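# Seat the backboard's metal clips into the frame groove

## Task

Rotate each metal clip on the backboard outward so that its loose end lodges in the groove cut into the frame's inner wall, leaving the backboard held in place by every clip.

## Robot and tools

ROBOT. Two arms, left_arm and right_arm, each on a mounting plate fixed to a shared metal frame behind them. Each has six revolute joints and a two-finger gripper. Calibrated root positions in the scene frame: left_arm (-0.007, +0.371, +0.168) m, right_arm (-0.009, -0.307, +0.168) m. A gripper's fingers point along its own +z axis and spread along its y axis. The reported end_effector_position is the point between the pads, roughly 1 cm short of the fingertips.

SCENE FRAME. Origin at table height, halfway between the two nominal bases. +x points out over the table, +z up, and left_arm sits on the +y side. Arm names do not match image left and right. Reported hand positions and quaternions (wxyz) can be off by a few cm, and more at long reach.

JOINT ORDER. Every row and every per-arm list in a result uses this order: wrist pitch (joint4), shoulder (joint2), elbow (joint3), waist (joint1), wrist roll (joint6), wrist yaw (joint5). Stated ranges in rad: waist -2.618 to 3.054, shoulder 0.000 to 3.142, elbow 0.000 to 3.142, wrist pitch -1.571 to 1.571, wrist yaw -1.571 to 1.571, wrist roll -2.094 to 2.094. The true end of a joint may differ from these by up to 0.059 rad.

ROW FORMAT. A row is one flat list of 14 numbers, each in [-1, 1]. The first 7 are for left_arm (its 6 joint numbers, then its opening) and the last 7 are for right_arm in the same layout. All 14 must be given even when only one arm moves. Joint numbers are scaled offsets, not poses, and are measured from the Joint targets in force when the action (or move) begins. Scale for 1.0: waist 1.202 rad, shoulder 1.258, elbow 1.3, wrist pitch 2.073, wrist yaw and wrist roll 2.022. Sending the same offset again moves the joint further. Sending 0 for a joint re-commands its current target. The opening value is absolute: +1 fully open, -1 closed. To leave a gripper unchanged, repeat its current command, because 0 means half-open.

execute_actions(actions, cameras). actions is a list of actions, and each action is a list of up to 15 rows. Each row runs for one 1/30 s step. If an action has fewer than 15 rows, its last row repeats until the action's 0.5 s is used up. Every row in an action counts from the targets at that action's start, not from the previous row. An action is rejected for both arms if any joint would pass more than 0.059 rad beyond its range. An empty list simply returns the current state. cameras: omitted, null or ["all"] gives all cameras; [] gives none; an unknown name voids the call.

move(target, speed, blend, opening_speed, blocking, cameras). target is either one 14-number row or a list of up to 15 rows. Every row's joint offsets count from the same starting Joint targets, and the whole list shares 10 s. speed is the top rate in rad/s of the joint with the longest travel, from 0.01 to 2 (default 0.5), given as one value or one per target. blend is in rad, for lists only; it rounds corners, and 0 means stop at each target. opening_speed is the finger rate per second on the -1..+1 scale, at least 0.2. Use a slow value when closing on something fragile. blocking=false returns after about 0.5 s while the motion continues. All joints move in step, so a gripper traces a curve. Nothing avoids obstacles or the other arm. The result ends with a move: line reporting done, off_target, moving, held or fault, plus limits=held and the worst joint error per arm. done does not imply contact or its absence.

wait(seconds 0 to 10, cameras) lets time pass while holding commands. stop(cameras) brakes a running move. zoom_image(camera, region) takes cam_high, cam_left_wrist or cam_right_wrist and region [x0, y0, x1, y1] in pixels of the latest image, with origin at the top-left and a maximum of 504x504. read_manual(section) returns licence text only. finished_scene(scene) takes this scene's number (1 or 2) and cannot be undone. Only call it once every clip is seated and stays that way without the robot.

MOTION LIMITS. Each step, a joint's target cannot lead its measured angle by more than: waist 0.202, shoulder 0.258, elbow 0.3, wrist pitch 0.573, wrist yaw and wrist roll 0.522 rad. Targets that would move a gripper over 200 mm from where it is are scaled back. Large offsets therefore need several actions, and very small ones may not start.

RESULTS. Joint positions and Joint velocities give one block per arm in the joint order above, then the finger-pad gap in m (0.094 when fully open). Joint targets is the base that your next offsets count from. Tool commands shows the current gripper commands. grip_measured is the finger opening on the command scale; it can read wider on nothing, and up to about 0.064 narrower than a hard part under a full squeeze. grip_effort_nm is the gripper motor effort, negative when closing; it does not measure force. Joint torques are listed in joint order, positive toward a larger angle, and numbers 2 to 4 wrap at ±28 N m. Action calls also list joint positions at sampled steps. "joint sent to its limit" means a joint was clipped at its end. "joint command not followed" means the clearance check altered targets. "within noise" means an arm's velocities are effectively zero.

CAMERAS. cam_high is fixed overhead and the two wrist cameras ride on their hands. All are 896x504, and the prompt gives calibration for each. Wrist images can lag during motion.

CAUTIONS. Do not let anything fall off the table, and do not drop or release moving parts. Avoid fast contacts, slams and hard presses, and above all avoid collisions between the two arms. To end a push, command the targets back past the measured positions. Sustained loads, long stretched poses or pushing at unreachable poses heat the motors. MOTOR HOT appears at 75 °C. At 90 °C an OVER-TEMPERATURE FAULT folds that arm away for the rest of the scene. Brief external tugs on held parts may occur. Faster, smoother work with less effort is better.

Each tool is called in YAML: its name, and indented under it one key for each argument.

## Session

execute_actions:
  actions: []

Scene clock: 0.00 s.
left_arm: end_effector_position=(+0.4140, +0.1248, +0.1489) grip_measured=+1.000 grip_effort_nm=n/a end_effector_quat_wxyz=(-0.007, -0.542, +0.841, -0.004) | right_arm: end_effector_position=(+0.0777, -0.5496, +0.1016) grip_measured=+1.000 grip_effort_nm=n/a end_effector_quat_wxyz=(+0.019, -0.341, +0.938, +0.057)
Joint names: [wrist pitch, shoulder, elbow, waist, wrist roll, wrist yaw]
Joint positions: left_arm=[-1.176 2.54 2.148 -0.595 -1.683 -0.023 0.094] | right_arm=[-0.619 1.882 0.853 -1.243 -1.959 -0.046 0.094]
Joint velocities: within noise
Joint torques (N m): no reading
Motor temperatures (°C): left_arm=[19 27 16 18 18 18 17] | right_arm=[16 20 21 18 21 19 17]
Heat: left arm: 27 °C; right arm: 21 °C.
Joint targets: left_arm=[-1.182 2.539 2.151 -0.595 -1.683 -0.028] | right_arm=[-0.625 1.874 0.859 -1.243 -1.960 -0.052]
Tool commands: left_gripper/opening=+1.0 right_gripper/opening=+1.0
camera_calibration:
cam_left_wrist: T_world_to_cam=[[0.901826, -0.431307, -0.0261403, -0.310491], [-0.378671, -0.818011, 0.432973, 0.233185], [-0.208127, -0.380568, -0.901028, 0.352001], [0, 0, 0, 1]] pos_world=[0.44157, 0.190792, 0.208084]
cam_right_wrist: T_world_to_cam=[[0.635147, -0.768456, -0.0778664, -0.467053], [-0.707143, -0.619083, 0.341591, -0.277563], [-0.310704, -0.161898, -0.936617, 0.119638], [0, 0, 0, 1]] pos_world=[0.137543, -0.511375, 0.170501]

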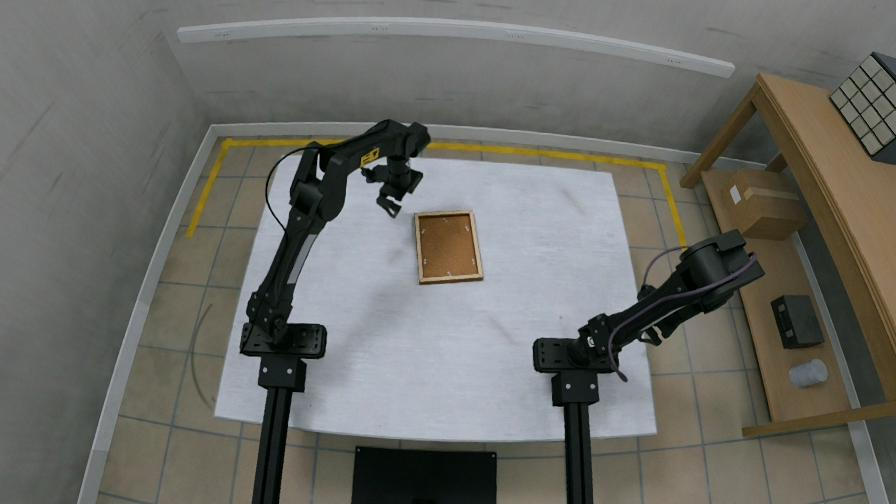

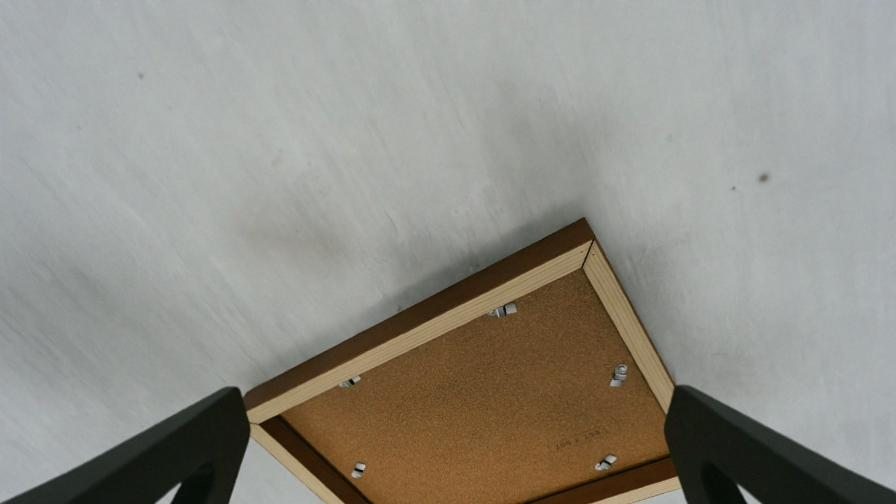

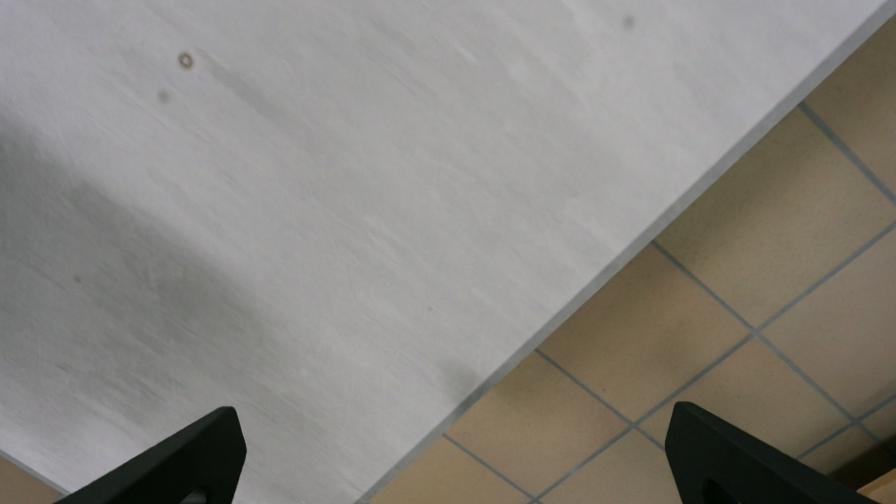

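zoom_image:
  camera: "cam_high"
  region: [390, 190, 510, 300]

zoom_image:
  camera: "cam_left_wrist"
  region: [230, 210, 700, 504]

Scaled by 4.200.

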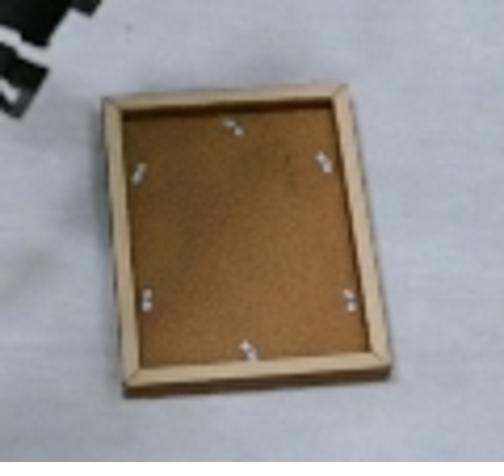

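Scaled by 1.072.

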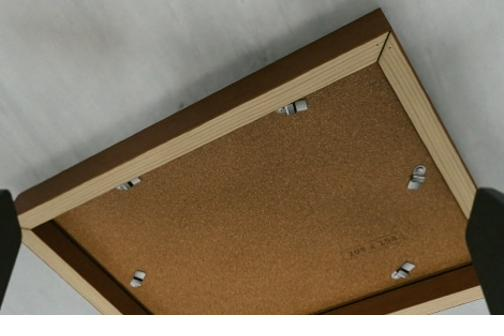

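move:
  target: [0,-0.1,0,0.9,0,0,1,-0.212,0.382,0.756,1.0,0.5,0.05,-0.6]
  speed: 1.0
  cameras: []

Scene clock: 48.50 s.
left_arm: end_effector_position=(+0.4169, +0.6343, +0.1750) grip_measured=+1.000 grip_effort_nm=-0.027 end_effector_quat_wxyz=(-0.027, +0.897, -0.440, +0.013) | right_arm: end_effector_position=(+0.4314, -0.3390, +0.1446) grip_measured=-0.598 grip_effort_nm=-0.149 end_effector_quat_wxyz=(-0.020, -0.435, +0.900, +0.004)
Joint names: [wrist pitch, shoulder, elbow, waist, wrist roll, wrist yaw]
Joint positions: left_arm=[-1.175 2.448 2.148 0.488 -1.683 -0.025 0.094] | right_arm=[-1.054 2.342 1.811 -0.04 -0.957 0.044 0.019]
Joint velocities: left_arm=[0.051 -0.007 -0.017 0.051 0.007 0.037 0] | right_arm=[within noise]
Joint torques (N m): left_arm=[0.05 -16.72 7.21 -0.62 0.04 0] | right_arm=[0.19 -11.79 7.43 0.42 0.03 0.03]
Motor temperatures (°C): left_arm=[20 34 18 18 18 18 17] | right_arm=[16 22 22 18 21 19 17]
Heat: left arm: 34 °C; right arm: 22 °C.
Joint targets: left_arm=[-1.183 2.413 2.151 0.487 -1.683 -0.028] | right_arm=[-1.065 2.355 1.842 -0.041 -0.949 0.049]
move: done
No camera images: "cameras" was empty.

move:
  target: [0.27,-0.424,-0.99,0.2,0,0,1,0,0,0,0.677,0.816,0,-0.6]
  speed: 1.0
  cameras: ["cam_right_wrist"]

Scene clock: 55.87 s.
left_arm: end_effector_position=(+0.1739, +0.5566, +0.0993) grip_measured=+1.000 grip_effort_nm=-0.037 end_effector_quat_wxyz=(+0.053, +0.941, -0.333, -0.035) | right_arm: end_effector_position=(+0.3161, -0.0084, +0.1581) grip_measured=-0.598 grip_effort_nm=-0.154 end_effector_quat_wxyz=(-0.001, -0.034, +0.999, -0.006)
Joint names: [wrist pitch, shoulder, elbow, waist, wrist roll, wrist yaw]
Joint positions: left_arm=[-0.628 1.903 0.873 0.723 -1.683 -0.025 0.094] | right_arm=[-1.056 2.342 1.811 0.776 0.693 0.047 0.019]
Joint velocities: within noise
Joint torques (N m): left_arm=[-0.18 -9.62 3.85 0.47 0 -0.02] | right_arm=[0.25 -11.67 7.51 0.36 0.01 -0.01]
Motor temperatures (°C): left_arm=[20 36 18 18 18 18 17] | right_arm=[16 23 22 18 21 19 17]
Heat: left arm: 36 °C; right arm: 23 °C.
Joint targets: left_arm=[-0.623 1.880 0.864 0.727 -1.683 -0.028] | right_arm=[-1.065 2.355 1.842 0.773 0.701 0.049]
move: done
camera_calibration:
cam_right_wrist: T_world_to_cam=[[0.0587257, -0.99789, 0.0276743, -0.0345973], [-0.909738, -0.042083, 0.413044, 0.264351], [-0.411008, -0.0494327, -0.91029, 0.362707], [0, 0, 0, 1]] pos_world=[0.391598, -0.00547011, 0.221937]
Images, in order (width x height): cam_right_wrist 896x504.

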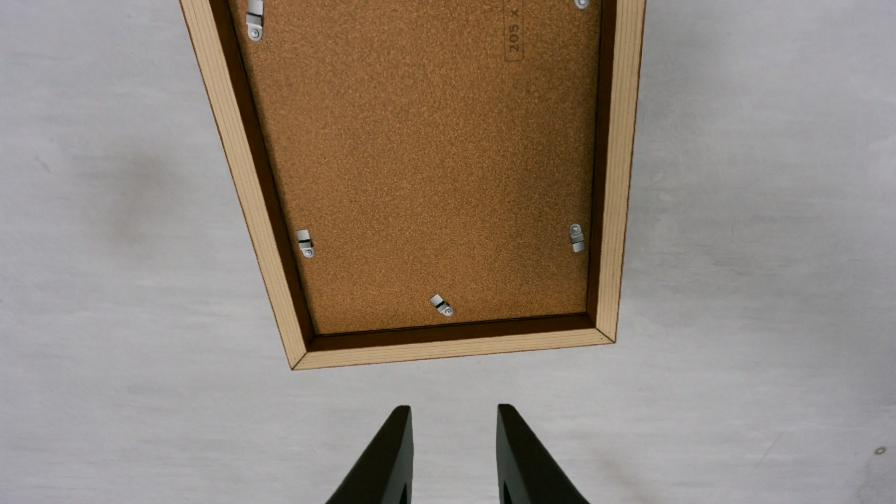

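zoom_image:
  camera: "cam_right_wrist"
  region: [470, 0, 600, 100]

zoom_image:
  camera: "cam_right_wrist"
  region: [380, 260, 500, 350]

zoom_image:
  camera: "cam_right_wrist"
  region: [250, 200, 370, 290]

zoom_image:
  camera: "cam_right_wrist"
  region: [520, 190, 640, 280]

Scaled by 3.877.

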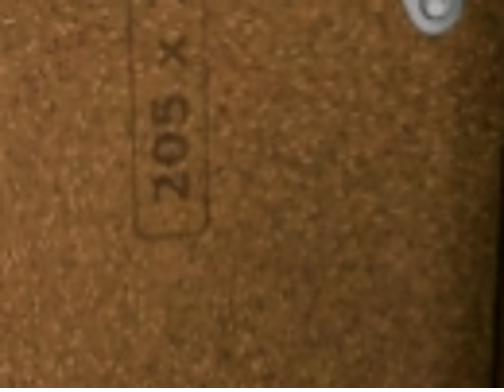

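Scaled by 4.200.

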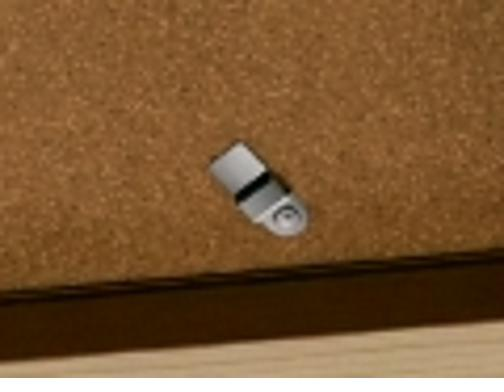

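Scaled by 4.200.

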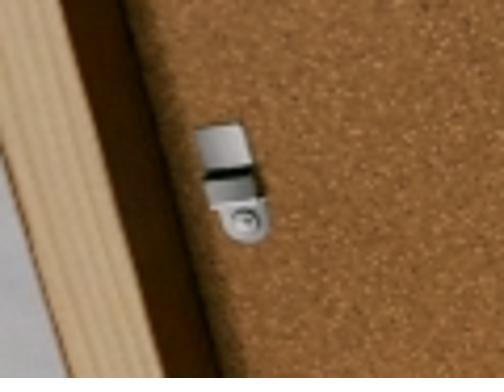

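Scaled by 4.200.

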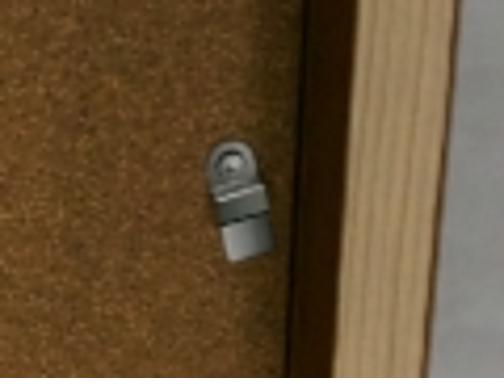

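move:
  target: [0,0,0,0,0,0,1,-0.0,0,0.0,0.0,-0.816,0,-0.6]
  speed: 1.2
  cameras: ["cam_right_wrist"]

Scene clock: 78.83 s.
left_arm: end_effector_position=(+0.1741, +0.5568, +0.0993) grip_measured=+1.000 grip_effort_nm=-0.037 end_effector_quat_wxyz=(+0.053, +0.941, -0.333, -0.035) | right_arm: end_effector_position=(+0.3159, -0.0086, +0.1581) grip_measured=-0.598 grip_effort_nm=-0.149 end_effector_quat_wxyz=(+0.005, +0.752, -0.660, +0.003)
Joint names: [wrist pitch, shoulder, elbow, waist, wrist roll, wrist yaw]
Joint positions: left_arm=[-0.626 1.903 0.873 0.723 -1.683 -0.025 0.094] | right_arm=[-1.057 2.342 1.811 0.776 -0.941 0.047 0.019]
Joint velocities: within noise
Joint torques (N m): left_arm=[-0.19 -9.5 3.81 0.29 0.01 0.02] | right_arm=[0.27 -11.66 7.5 0.28 -0.1 0]
Motor temperatures (°C): left_arm=[20 34 17 18 18 18 17] | right_arm=[17 24 23 18 21 19 17]
Heat: left arm: 34 °C; right arm: 24 °C.
Joint targets: left_arm=[-0.623 1.880 0.864 0.727 -1.683 -0.028] | right_arm=[-1.065 2.355 1.842 0.773 -0.949 0.049]
move: done
camera_calibration:
cam_right_wrist: T_world_to_cam=[[0.992491, 0.121709, 0.0121743, -0.317618], [0.105222, -0.900295, 0.422371, -0.0653432], [0.062367, -0.417919, -0.906341, 0.209276], [0, 0, 0, 1]] pos_world=[0.309057, 0.0672893, 0.221141]
Images, in order (width x height): cam_right_wrist 896x504.

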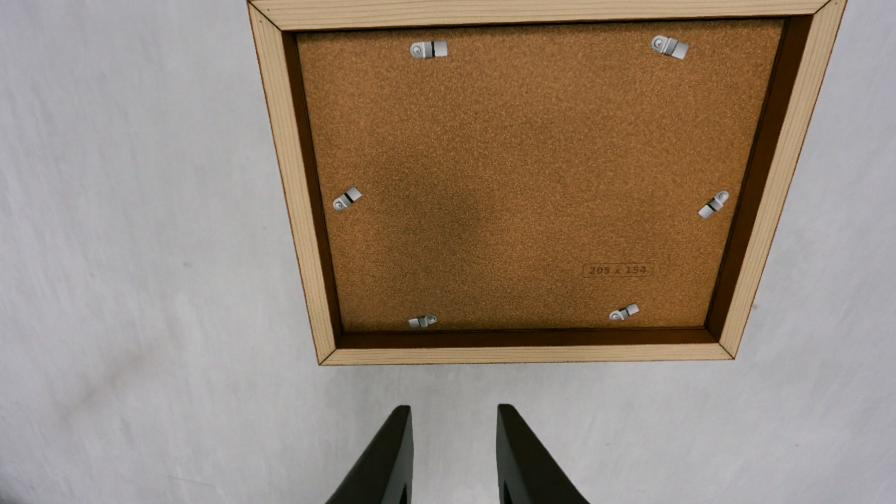

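move:
  target: [0,0,0,0,0,0,1,0.122,0.062,-0.147,-0.1672,0.6865,0,-0.3]
  speed: 0.8
  cameras: ["cam_right_wrist"]

Scene clock: 156.93 s.
left_arm: end_effector_position=(+0.1742, +0.5568, +0.0993) grip_measured=+1.000 grip_effort_nm=-0.022 end_effector_quat_wxyz=(+0.053, +0.941, -0.333, -0.035) | right_arm: end_effector_position=(+0.3613, -0.0809, +0.0860) grip_measured=-0.302 grip_effort_nm=0.061 end_effector_quat_wxyz=(-0.004, -0.064, +0.998, -0.006)
Joint names: [wrist pitch, shoulder, elbow, waist, wrist roll, wrist yaw]
Joint positions: left_arm=[-0.626 1.903 0.873 0.723 -1.683 -0.025 0.094] | right_arm=[-0.822 2.422 1.662 0.576 0.431 0.047 0.033]
Joint velocities: within noise
Joint torques (N m): left_arm=[-0.19 -9.61 3.81 0.27 0.03 0] | right_arm=[0.45 -11.93 4.11 0.24 0.04 0]
Motor temperatures (°C): left_arm=[19 33 17 18 18 18 17] | right_arm=[17 25 23 18 21 19 17]
Heat: left arm: 33 °C; right arm: 25 °C.
Joint targets: left_arm=[-0.623 1.880 0.864 0.727 -1.683 -0.028] | right_arm=[-0.812 2.433 1.651 0.572 0.439 0.049]
move: done
camera_calibration:
cam_right_wrist: T_world_to_cam=[[0.119686, -0.992409, 0.028264, -0.129154], [-0.902499, -0.0968909, 0.419653, 0.324572], [-0.413729, -0.0757348, -0.907245, 0.310671], [0, 0, 0, 1]] pos_world=[0.436918, -0.0731974, 0.149297]
Images, in order (width x height): cam_right_wrist 896x504.

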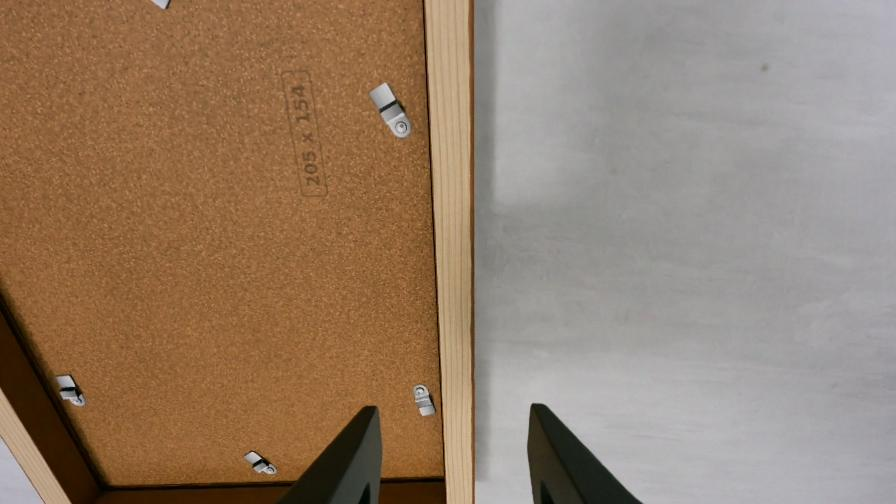

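move:
  target: [0,0,0,0,0,0,1,0.0733,0.1049,-0.0154,0,0,0,-0.3]
  speed: 0.3
  cameras: ["cam_right_wrist"]

Scene clock: 192.47 s.
left_arm: end_effector_position=(+0.1742, +0.5568, +0.0993) grip_measured=+1.000 grip_effort_nm=-0.027 end_effector_quat_wxyz=(+0.053, +0.941, -0.333, -0.035) | right_arm: end_effector_position=(+0.3571, -0.0805, +0.0238) grip_measured=-0.302 grip_effort_nm=0.061 end_effector_quat_wxyz=(-0.008, -0.064, +0.998, -0.009)
Joint names: [wrist pitch, shoulder, elbow, waist, wrist roll, wrist yaw]
Joint positions: left_arm=[-0.626 1.903 0.873 0.723 -1.683 -0.025 0.094] | right_arm=[-0.671 2.56 1.638 0.576 0.432 0.047 0.033]
Joint velocities: within noise
Joint torques (N m): left_arm=[-0.2 -9.47 4.03 0.31 0.01 -0.02] | right_arm=[0.4 -12.67 3.9 0.29 0.04 0.01]
Motor temperatures (°C): left_arm=[19 33 17 18 18 18 17] | right_arm=[17 28 22 18 21 19 17]
Heat: left arm: 33 °C; right arm: 28 °C.
Joint targets: left_arm=[-0.623 1.880 0.864 0.727 -1.683 -0.028] | right_arm=[-0.660 2.565 1.631 0.572 0.439 0.049]
move: done
camera_calibration:
cam_right_wrist: T_world_to_cam=[[0.119526, -0.99231, 0.0321584, -0.126604], [-0.899258, -0.0944762, 0.427095, 0.3458], [-0.420772, -0.0799675, -0.903635, 0.254636], [0, 0, 0, 1]] pos_world=[0.433239, -0.0725984, 0.0864796]
Images, in order (width x height): cam_right_wrist 896x504.

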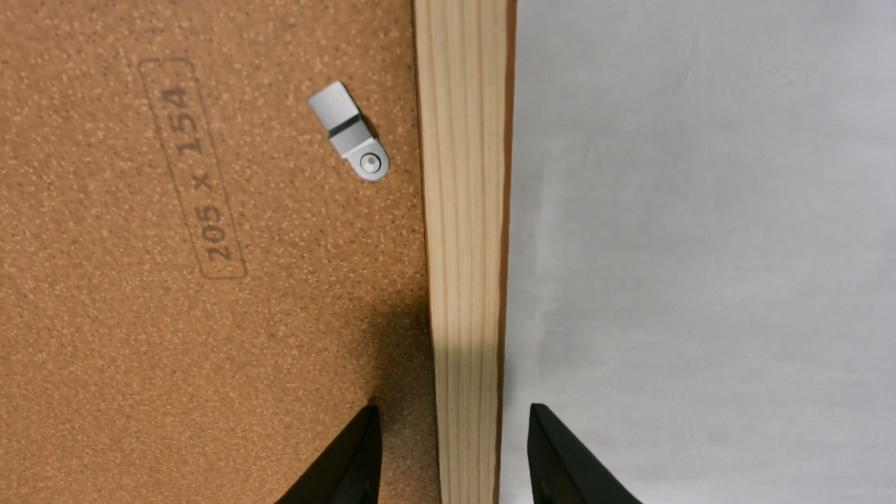

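move:
  target:
    - [0,0,0,0,0,0,1,0.0043,-0.0485,0,0,0,0,-0.3]
    - [0,0,0,0,0,0,1,0.0043,-0.0485,0,0,0,0,-0.88]
  speed: 0.3
  opening_speed: 0.5
  cameras: ["cam_right_wrist"]

Scene clock: 216.07 s.
left_arm: end_effector_position=(+0.1742, +0.5568, +0.0993) grip_measured=+1.000 grip_effort_nm=-0.032 end_effector_quat_wxyz=(+0.053, +0.941, -0.333, -0.035) | right_arm: end_effector_position=(+0.3644, -0.0778, +0.0320) grip_measured=-0.805 grip_effort_nm=-1.018 end_effector_quat_wxyz=(+0.006, -0.063, +0.998, -0.005)
Joint names: [wrist pitch, shoulder, elbow, waist, wrist roll, wrist yaw]
Joint positions: left_arm=[-0.626 1.903 0.873 0.723 -1.683 -0.025 0.094] | right_arm=[-0.661 2.54 1.638 0.576 0.432 0.054 0.009]
Joint velocities: within noise
Joint torques (N m): left_arm=[-0.23 -9.59 3.78 0.38 0.01 0] | right_arm=[0.47 -16.65 4.03 0.24 0.03 -0.05]
Motor temperatures (°C): left_arm=[19 33 17 18 18 18 17] | right_arm=[17 27 22 18 21 19 17]
Heat: left arm: 33 °C; right arm: 27 °C.
Joint targets: left_arm=[-0.623 1.880 0.864 0.727 -1.683 -0.028] | right_arm=[-0.651 2.504 1.631 0.572 0.439 0.049]
move: off_target (right_arm); target 2's new numbers were sent with right_arm's shoulder 0.036 rad from that target; right_arm: the shoulder is farthest, 0.036 rad from its target
camera_calibration:
cam_right_wrist: T_world_to_cam=[[0.117188, -0.992777, 0.0257104, -0.124025], [-0.911338, -0.0972155, 0.400016, 0.354138], [-0.394627, -0.0703079, -0.916148, 0.256948], [0, 0, 0, 1]] pos_world=[0.438672, -0.0706355, 0.0969302]
Images, in order (width x height): cam_right_wrist 896x504.

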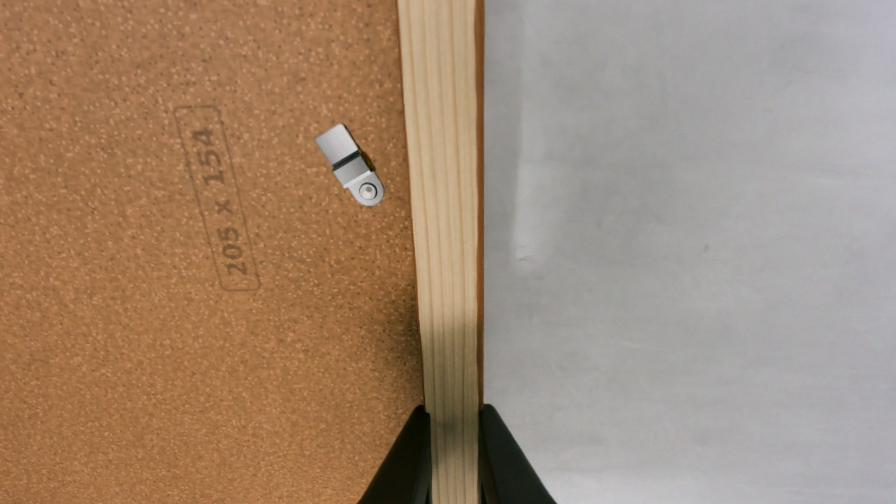

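move:
  target: [0,0,0,0,0,0,1,0.0748,-0.1133,-0.2300,-0.0524,-0.1217,0,-0.88]
  speed: 0.15
  cameras: ["cam_right_wrist","cam_high"]

Scene clock: 227.77 s.
left_arm: end_effector_position=(+0.1742, +0.5568, +0.0993) grip_measured=+1.000 grip_effort_nm=-0.027 end_effector_quat_wxyz=(+0.053, +0.941, -0.333, -0.035) | right_arm: end_effector_position=(+0.3351, -0.1228, +0.0310) grip_measured=-0.811 grip_effort_nm=-1.082 end_effector_quat_wxyz=(+0.007, -0.143, +0.990, -0.003)
Joint names: [wrist pitch, shoulder, elbow, waist, wrist roll, wrist yaw]
Joint positions: left_arm=[-0.626 1.903 0.873 0.723 -1.683 -0.025 0.094] | right_arm=[-0.498 2.4 1.343 0.516 0.211 0.051 0.009]
Joint velocities: within noise
Joint torques (N m): left_arm=[-0.17 -9.58 3.93 0.46 0.01 -0.03] | right_arm=[0.39 -15.58 3.25 -0.09 -0.22 -0.02]
Motor temperatures (°C): left_arm=[19 33 17 18 18 18 17] | right_arm=[17 30 22 18 21 19 18]
Heat: left arm: 33 °C; right arm: 30 °C.
Joint targets: left_arm=[-0.623 1.880 0.864 0.727 -1.683 -0.028] | right_arm=[-0.496 2.361 1.331 0.509 0.193 0.049]
move: off_target (right_arm); right_arm: the shoulder is farthest, 0.039 rad from its target
camera_calibration:
cam_right_wrist: T_world_to_cam=[[0.275284, -0.961066, 0.0239028, -0.214231], [-0.884262, -0.243372, 0.39856, 0.296554], [-0.377225, -0.130854, -0.916831, 0.228026], [0, 0, 0, 1]] pos_world=[0.407223, -0.10388, 0.0959877]
Images, in order (width x height): cam_high 896x504, cam_right_wrist 896x504.

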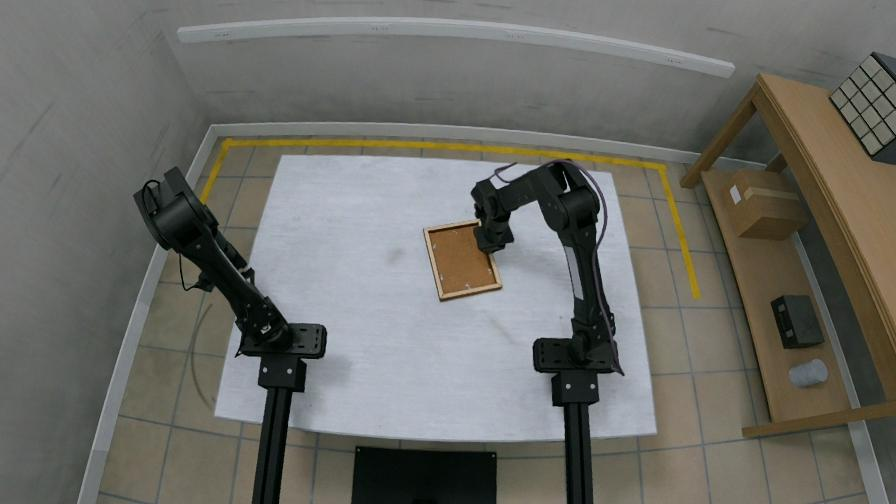

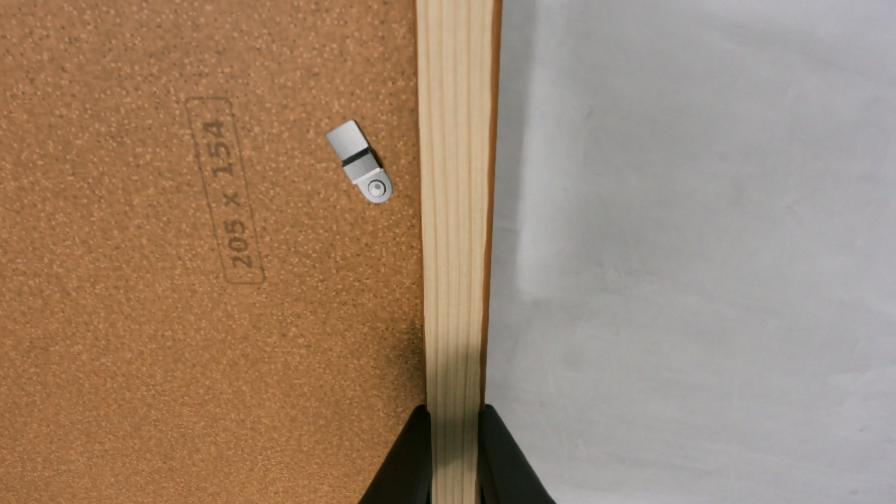

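move:
  target:
    - [0,0,0,0,0,0,1,0,0.016,0,0,0,0,-0.88]
    - [0,0,0,0,0,0,1,0,0.016,0,0,0,0,-0.3]
    - [0,0,0,0,0,0,1,-0.077,-0.128,0,0,0,0,-0.3]
    - [0,0,0,0,0,0,1,-0.2229,-0.1669,0.2054,0.1797,-0.6736,0,-0.3]
  speed: [0.3,0.5,0.5,0.9]
  opening_speed: 1.5
  cameras: ["cam_right_wrist","cam_high"]

Scene clock: 245.07 s.
left_arm: end_effector_position=(+0.1742, +0.5568, +0.0993) grip_measured=+1.000 grip_effort_nm=-0.027 end_effector_quat_wxyz=(+0.053, +0.941, -0.333, -0.035) | right_arm: end_effector_position=(+0.3077, -0.0491, +0.1632) grip_measured=-0.302 grip_effort_nm=0.061 end_effector_quat_wxyz=(-0.005, +0.803, -0.596, +0.007)
Joint names: [wrist pitch, shoulder, elbow, waist, wrist roll, wrist yaw]
Joint positions: left_arm=[-0.626 1.903 0.873 0.723 -1.683 -0.025 0.094] | right_arm=[-0.947 2.185 1.57 0.72 -1.161 0.051 0.033]
Joint velocities: within noise
Joint torques (N m): left_arm=[-0.18 -9.42 3.89 0.4 0.05 -0.02] | right_arm=[0.27 -14.75 7.34 0.96 -0.11 -0.03]
Motor temperatures (°C): left_arm=[19 34 17 18 18 18 17] | right_arm=[17 31 22 18 21 19 18]
Heat: left arm: 34 °C; right arm: 31 °C.
Joint targets: left_arm=[-0.623 1.880 0.864 0.727 -1.683 -0.028] | right_arm=[-0.958 2.151 1.599 0.725 -1.169 0.049]
move: done
camera_calibration:
cam_right_wrist: T_world_to_cam=[[0.959194, 0.280953, 0.0318259, -0.289825], [0.242985, -0.876616, 0.415335, -0.143152], [0.144589, -0.390653, -0.909112, 0.174018], [0, 0, 0, 1]] pos_world=[0.287621, 0.0239188, 0.226882]
Images, in order (width x height): cam_high 896x504, cam_right_wrist 896x504.

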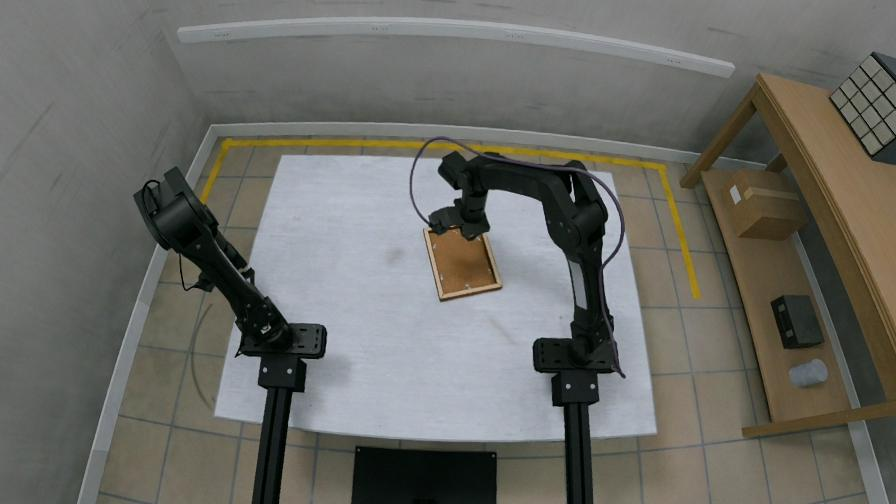

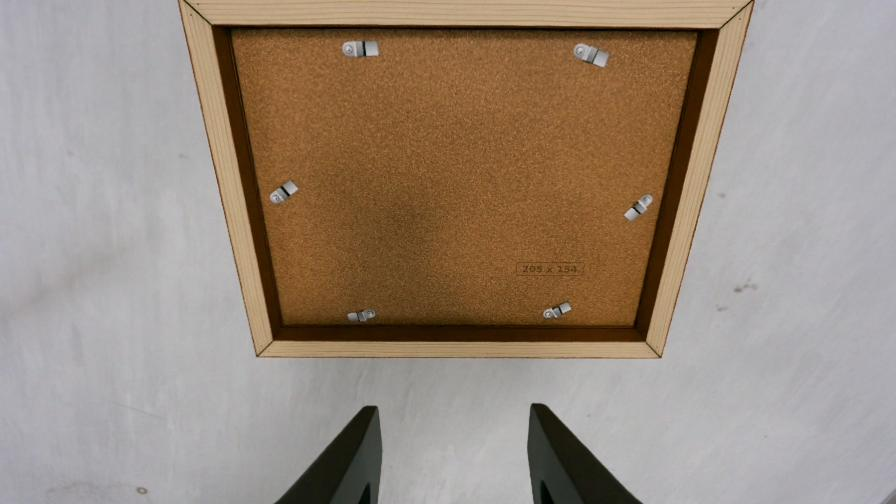

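move:
  target: [0,0,0,0,0,0,1,-0.0654,0.5223,0.5581,-0.1032,-0.0524,0,0.15]
  speed: 0.8
  cameras: ["cam_right_wrist"]

Scene clock: 294.90 s.
left_arm: end_effector_position=(+0.1742, +0.5568, +0.0993) grip_measured=+1.000 grip_effort_nm=-0.022 end_effector_quat_wxyz=(+0.053, +0.941, -0.333, -0.035) | right_arm: end_effector_position=(+0.4152, -0.0303, +0.0583) grip_measured=+0.148 grip_effort_nm=0.061 end_effector_quat_wxyz=(+0.012, +0.800, -0.600, +0.001)
Joint names: [wrist pitch, shoulder, elbow, waist, wrist roll, wrist yaw]
Joint positions: left_arm=[-0.626 1.903 0.873 0.723 -1.683 -0.025 0.094] | right_arm=[-1.082 2.804 2.294 0.603 -1.267 0.051 0.054]
Joint velocities: within noise
Joint torques (N m): left_arm=[-0.21 -9.51 3.89 0.39 0 -0.03] | right_arm=[0.2 -14.87 7.53 0.57 -0.12 -0.03]
Motor temperatures (°C): left_arm=[19 34 17 18 18 18 17] | right_arm=[17 29 23 18 21 19 17]
Heat: left arm: 34 °C; right arm: 29 °C.
Joint targets: left_arm=[-0.623 1.880 0.864 0.727 -1.683 -0.028] | right_arm=[-1.094 2.808 2.324 0.601 -1.275 0.049]
move: done
camera_calibration:
cam_right_wrist: T_world_to_cam=[[0.962439, 0.271496, -0.00121259, -0.394572], [0.246082, -0.870443, 0.426348, -0.110983], [0.114696, -0.410632, -0.904559, 0.0819078], [0, 0, 0, 1]] pos_world=[0.397667, 0.0441544, 0.120929]
Images, in order (width x height): cam_right_wrist 896x504.

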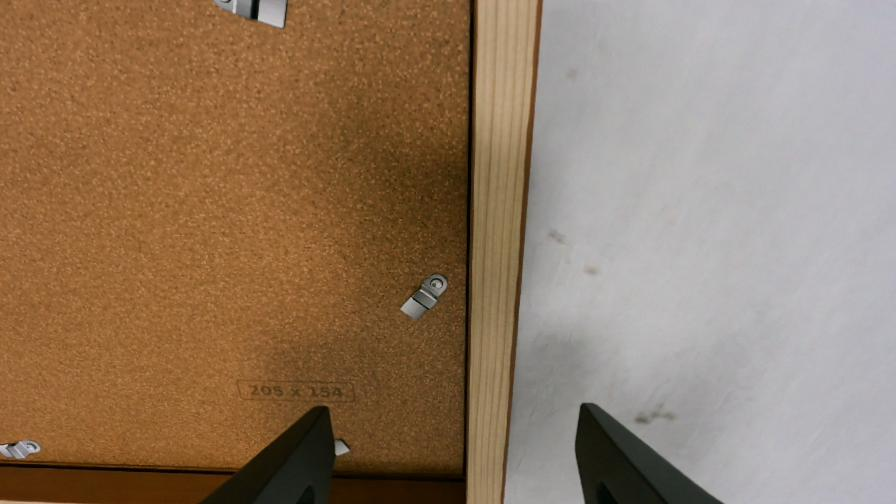

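move:
  target: [0,0,0,0,0,0,1,0.054,0.0692,0,0.015,0,0,0.15]
  speed: 0.3
  cameras: ["cam_right_wrist"]

Scene clock: 305.93 s.
left_arm: end_effector_position=(+0.1742, +0.5568, +0.0993) grip_measured=+1.000 grip_effort_nm=-0.032 end_effector_quat_wxyz=(+0.053, +0.941, -0.333, -0.035) | right_arm: end_effector_position=(+0.4180, -0.0226, +0.0238) grip_measured=+0.148 grip_effort_nm=0.061 end_effector_quat_wxyz=(+0.001, +0.802, -0.597, +0.006)
Joint names: [wrist pitch, shoulder, elbow, waist, wrist roll, wrist yaw]
Joint positions: left_arm=[-0.626 1.903 0.873 0.723 -1.683 -0.025 0.094] | right_arm=[-0.994 2.878 2.304 0.61 -1.269 0.052 0.054]
Joint velocities: within noise
Joint torques (N m): left_arm=[-0.18 -9.58 3.85 0.32 0.01 -0.05] | right_arm=[0.49 -13.89 6.74 1.57 -0.08 -0.04]
Motor temperatures (°C): left_arm=[19 34 17 18 18 18 17] | right_arm=[17 32 23 18 21 19 17]
Heat: left arm: 34 °C; right arm: 32 °C.
Joint targets: left_arm=[-0.623 1.880 0.864 0.727 -1.683 -0.028] | right_arm=[-0.982 2.895 2.324 0.619 -1.275 0.049]
move: done
camera_calibration:
cam_right_wrist: T_world_to_cam=[[0.959865, 0.279689, 0.0207949, -0.398623], [0.245341, -0.873284, 0.42093, -0.0898955], [0.135889, -0.398935, -0.906855, 0.045064], [0, 0, 0, 1]] pos_world=[0.398556, 0.0509637, 0.0869956]
Images, in order (width x height): cam_right_wrist 896x504.

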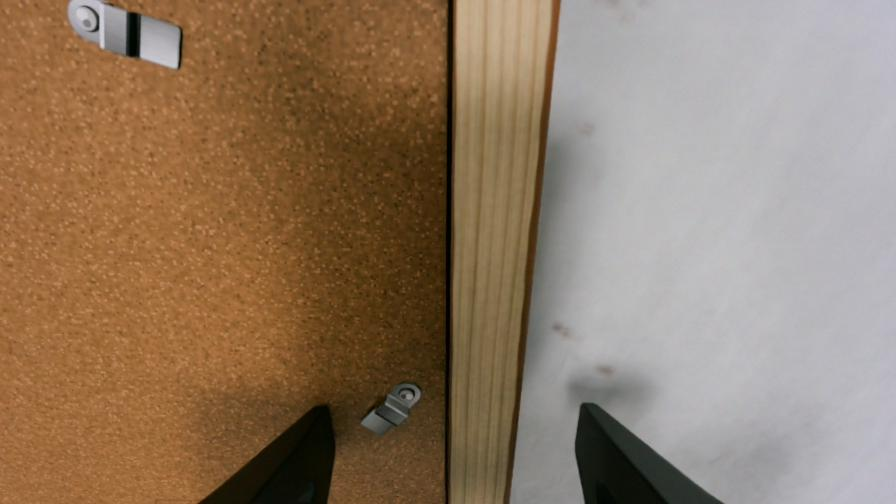

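move:
  target:
    - [0,0,0,0,0,0,1,-0.025,0.02,0.04,-0.001,0,0,0.15]
    - [0,0,0,0,0,0,1,-0.025,0.02,0.04,-0.001,0,0,-0.62]
  speed: 0.3
  opening_speed: 0.5
  cameras: ["cam_right_wrist"]

Scene clock: 324.00 s.
left_arm: end_effector_position=(+0.1742, +0.5568, +0.0993) grip_measured=+1.000 grip_effort_nm=-0.027 end_effector_quat_wxyz=(+0.053, +0.941, -0.333, -0.035) | right_arm: end_effector_position=(+0.4192, -0.0239, +0.0245) grip_measured=-0.617 grip_effort_nm=-0.203 end_effector_quat_wxyz=(+0.009, +0.805, -0.594, +0.009)
Joint names: [wrist pitch, shoulder, elbow, waist, wrist roll, wrist yaw]
Joint positions: left_arm=[-0.626 1.903 0.873 0.723 -1.683 -0.025 0.094] | right_arm=[-1.033 2.9 2.351 0.611 -1.276 0.063 0.018]
Joint velocities: within noise
Joint torques (N m): left_arm=[-0.18 -9.51 3.9 0.46 0.02 -0.02] | right_arm=[0.33 -13.61 7.1 1.37 -0.03 -0.15]
Motor temperatures (°C): left_arm=[19 34 17 18 18 18 17] | right_arm=[17 30 23 18 21 19 17]
Heat: left arm: 34 °C; right arm: 30 °C.
Joint targets: left_arm=[-0.623 1.880 0.864 0.727 -1.683 -0.028] | right_arm=[-1.033 2.920 2.376 0.618 -1.275 0.049]
move: done
camera_calibration:
cam_right_wrist: T_world_to_cam=[[0.957829, 0.287097, 0.0118067, -0.398173], [0.253698, -0.864264, 0.434378, -0.0951748], [0.134913, -0.413065, -0.900653, 0.0449848], [0, 0, 0, 1]] pos_world=[0.399458, 0.0506399, 0.0865587]
Images, in order (width x height): cam_right_wrist 896x504.

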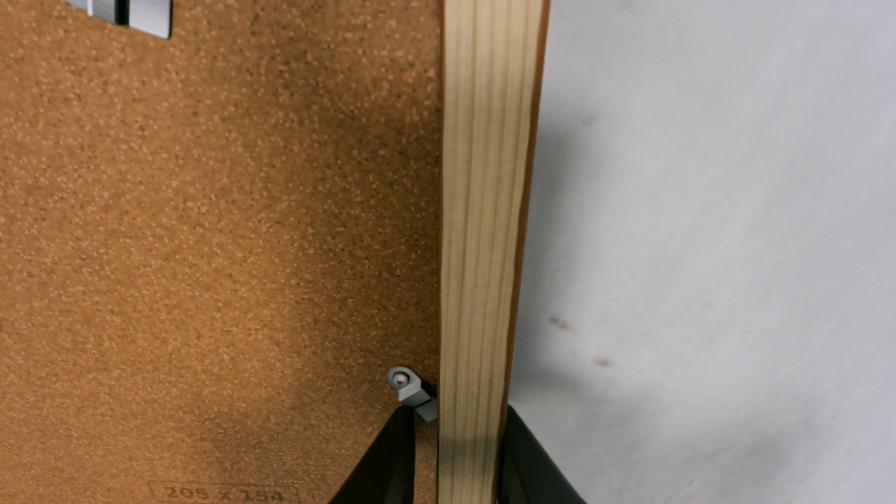

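move:
  target:
    - [0,0,0,0,0,0,1,0,0,0,0,0,0,-0.4]
    - [0,0,0,0,0,0,1,-0.005,0.0076,0.0152,0.007,0,0,-0.4]
    - [0,0,0,0,0,0,1,-0.005,0.0076,0.0152,0.007,0,0,-0.7]
  speed: 0.3
  opening_speed: 0.5
  cameras: ["cam_right_wrist"]

Scene clock: 333.87 s.
left_arm: end_effector_position=(+0.1742, +0.5568, +0.0993) grip_measured=+1.000 grip_effort_nm=-0.027 end_effector_quat_wxyz=(+0.053, +0.941, -0.333, -0.035) | right_arm: end_effector_position=(+0.4190, -0.0204, +0.0242) grip_measured=-0.698 grip_effort_nm=-0.159 end_effector_quat_wxyz=(+0.008, +0.806, -0.592, +0.009)
Joint names: [wrist pitch, shoulder, elbow, waist, wrist roll, wrist yaw]
Joint positions: left_arm=[-0.626 1.903 0.873 0.723 -1.683 -0.025 0.094] | right_arm=[-1.039 2.909 2.368 0.616 -1.275 0.061 0.014]
Joint velocities: within noise
Joint torques (N m): left_arm=[-0.19 -9.5 3.97 0.28 0.02 -0.03] | right_arm=[0.29 -13.63 7.27 1.7 -0.04 -0.13]
Motor temperatures (°C): left_arm=[19 34 17 18 18 18 17] | right_arm=[17 30 24 18 21 19 17]
Heat: left arm: 34 °C; right arm: 30 °C.
Joint targets: left_arm=[-0.623 1.880 0.864 0.727 -1.683 -0.028] | right_arm=[-1.044 2.930 2.396 0.626 -1.275 0.049]
move: done
camera_calibration:
cam_right_wrist: T_world_to_cam=[[0.956525, 0.291331, 0.0136179, -0.398416], [0.257125, -0.864414, 0.43206, -0.0934266], [0.137644, -0.409775, -0.901742, 0.0450626], [0, 0, 0, 1]] pos_world=[0.398914, 0.0537772, 0.0864263]
Images, in order (width x height): cam_right_wrist 896x504.

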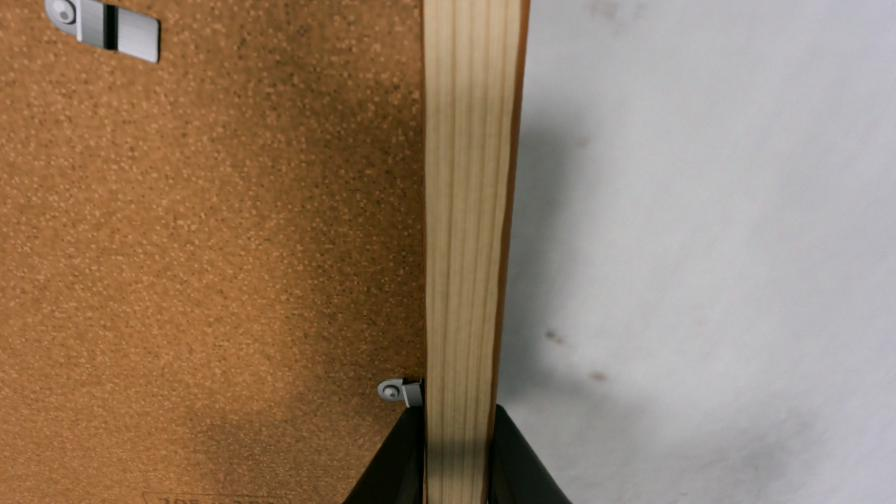

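zoom_image:
  camera: "cam_right_wrist"
  region: [340, 340, 480, 440]

Scaled by 3.600.

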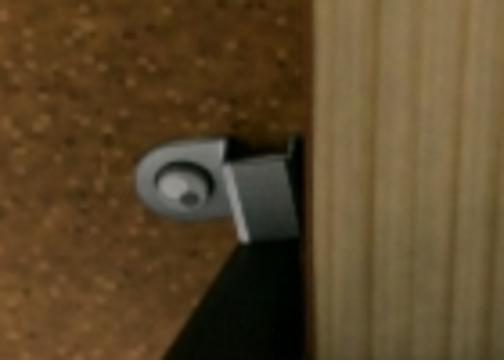

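move:
  target:
    - [0,0,0,0,0,0,1,0,0,0,0,0,0,-0.35]
    - [0,0,0,0,0,0,1,-0.045,-0.09,0,0,0,0,-0.35]
    - [0,0,0,0,0,0,1,0.1085,-0.3617,-0.4846,-0.1198,0.7260,0,0.08]
  speed: [0.5,0.5,1.0]
  opening_speed: 1.5
  cameras: ["cam_right_wrist"]

Scene clock: 370.90 s.
left_arm: end_effector_position=(+0.1742, +0.5568, +0.0993) grip_measured=+1.000 grip_effort_nm=-0.032 end_effector_quat_wxyz=(+0.053, +0.941, -0.333, -0.035) | right_arm: end_effector_position=(+0.3999, -0.1062, +0.0699) grip_measured=+0.078 grip_effort_nm=0.066 end_effector_quat_wxyz=(+0.002, -0.141, +0.990, -0.009)
Joint names: [wrist pitch, shoulder, elbow, waist, wrist roll, wrist yaw]
Joint positions: left_arm=[-0.626 1.903 0.873 0.723 -1.683 -0.025 0.094] | right_arm=[-0.83 2.516 1.779 0.486 0.185 0.058 0.051]
Joint velocities: within noise
Joint torques (N m): left_arm=[-0.2 -9.5 3.86 0.38 0.03 -0.06] | right_arm=[0.47 -17.48 4.01 0.2 0.05 -0.1]
Motor temperatures (°C): left_arm=[19 34 17 18 18 18 17] | right_arm=[17 33 25 18 21 19 17]
Heat: left arm: 34 °C; right arm: 33 °C.
Joint targets: left_arm=[-0.623 1.880 0.864 0.727 -1.683 -0.028] | right_arm=[-0.819 2.475 1.766 0.482 0.193 0.049]
move: off_target (right_arm); target 3's new numbers were sent with right_arm's shoulder 0.041 rad from that target; right_arm: the shoulder is farthest, 0.041 rad from its target
camera_calibration:
cam_right_wrist: T_world_to_cam=[[0.271978, -0.961697, 0.0341538, -0.216482], [-0.881509, -0.234751, 0.409675, 0.341448], [-0.385965, -0.141529, -0.911592, 0.292322], [0, 0, 0, 1]] pos_world=[0.472694, -0.0866624, 0.13399]
Images, in order (width x height): cam_right_wrist 896x504.

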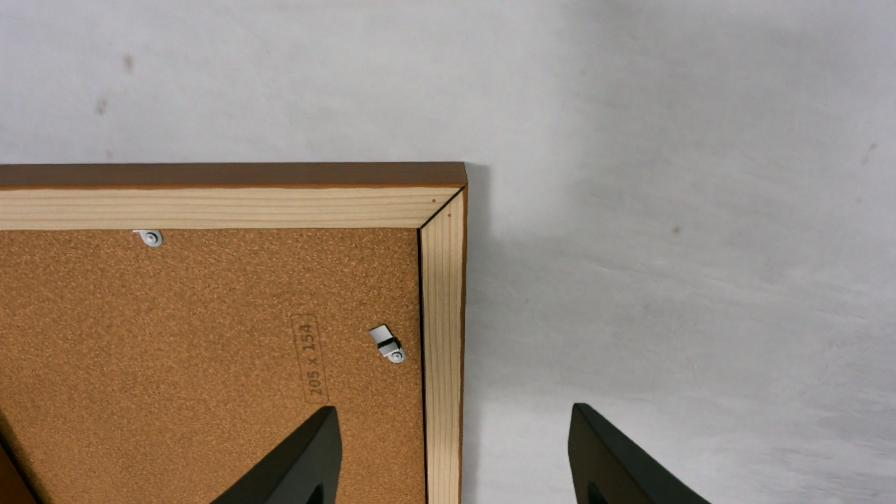

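move:
  target: [0,0,0,0,0,0,1,0.0521,0.1304,-0.0095,0.015,0.0025,0,0.15]
  speed: 0.3
  cameras: ["cam_right_wrist"]

Scene clock: 388.20 s.
left_arm: end_effector_position=(+0.1742, +0.5568, +0.0993) grip_measured=+1.000 grip_effort_nm=-0.022 end_effector_quat_wxyz=(+0.053, +0.941, -0.333, -0.035) | right_arm: end_effector_position=(+0.3966, -0.1049, +0.0224) grip_measured=+0.148 grip_effort_nm=0.056 end_effector_quat_wxyz=(-0.001, -0.139, +0.990, -0.009)
Joint names: [wrist pitch, shoulder, elbow, waist, wrist roll, wrist yaw]
Joint positions: left_arm=[-0.626 1.903 0.873 0.723 -1.683 -0.025 0.094] | right_arm=[-0.72 2.619 1.766 0.487 0.192 0.056 0.054]
Joint velocities: within noise
Joint torques (N m): left_arm=[-0.15 -9.43 3.92 0.44 0.04 -0.02] | right_arm=[0.45 -11.96 3.78 1.83 0.02 -0.08]
Motor temperatures (°C): left_arm=[19 34 17 18 18 18 17] | right_arm=[17 35 23 18 21 19 17]
Heat: left arm: 34 °C; right arm: 35 °C.
Joint targets: left_arm=[-0.623 1.880 0.864 0.727 -1.683 -0.028] | right_arm=[-0.711 2.639 1.753 0.500 0.198 0.049]
move: done
camera_calibration:
cam_right_wrist: T_world_to_cam=[[0.2669, -0.96313, 0.0338468, -0.210837], [-0.880321, -0.229359, 0.415247, 0.358181], [-0.392173, -0.140625, -0.909079, 0.250463], [0, 0, 0, 1]] pos_world=[0.469811, -0.0856905, 0.0860937]
Images, in order (width x height): cam_right_wrist 896x504.

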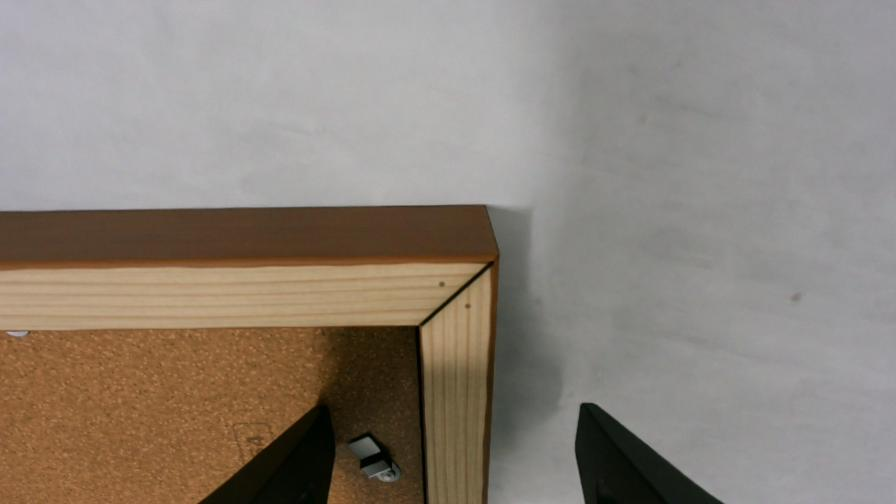

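move:
  target:
    - [0,0,0,0,0,0,1,-0.015,0.008,0.0446,0,0,0,0.15]
    - [0,0,0,0,0,0,1,-0.015,0.008,0.0446,0,0,0,-0.64]
  speed: 0.3
  opening_speed: 0.6
  cameras: ["cam_right_wrist"]

Scene clock: 405.60 s.
left_arm: end_effector_position=(+0.1742, +0.5568, +0.0993) grip_measured=+1.000 grip_effort_nm=-0.032 end_effector_quat_wxyz=(+0.053, +0.941, -0.333, -0.035) | right_arm: end_effector_position=(+0.3952, -0.0998, +0.0228) grip_measured=-0.637 grip_effort_nm=-0.198 end_effector_quat_wxyz=(-0.006, -0.141, +0.990, -0.008)
Joint names: [wrist pitch, shoulder, elbow, waist, wrist roll, wrist yaw]
Joint positions: left_arm=[-0.626 1.903 0.873 0.723 -1.683 -0.025 0.094] | right_arm=[-0.74 2.629 1.788 0.497 0.197 0.051 0.017]
Joint velocities: within noise
Joint torques (N m): left_arm=[-0.2 -9.58 3.93 0.23 0.01 0.01] | right_arm=[0.32 -11.96 6.39 0.96 -0.02 -0.03]
Motor temperatures (°C): left_arm=[19 34 17 18 18 18 17] | right_arm=[17 33 23 18 21 19 17]
Heat: left arm: 34 °C; right arm: 33 °C.
Joint targets: left_arm=[-0.623 1.880 0.864 0.727 -1.683 -0.028] | right_arm=[-0.742 2.649 1.812 0.500 0.198 0.049]
move: done
camera_calibration:
cam_right_wrist: T_world_to_cam=[[0.272204, -0.961767, 0.0301417, -0.207504], [-0.875263, -0.234464, 0.423015, 0.355322], [-0.399775, -0.141528, -0.905621, 0.25387], [0, 0, 0, 1]] pos_world=[0.468975, -0.0803304, 0.0858574]
Images, in order (width x height): cam_right_wrist 896x504.

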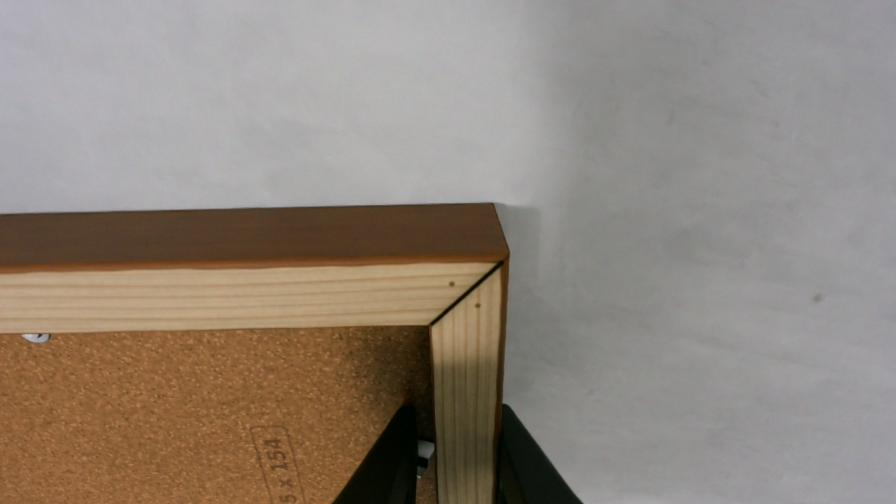

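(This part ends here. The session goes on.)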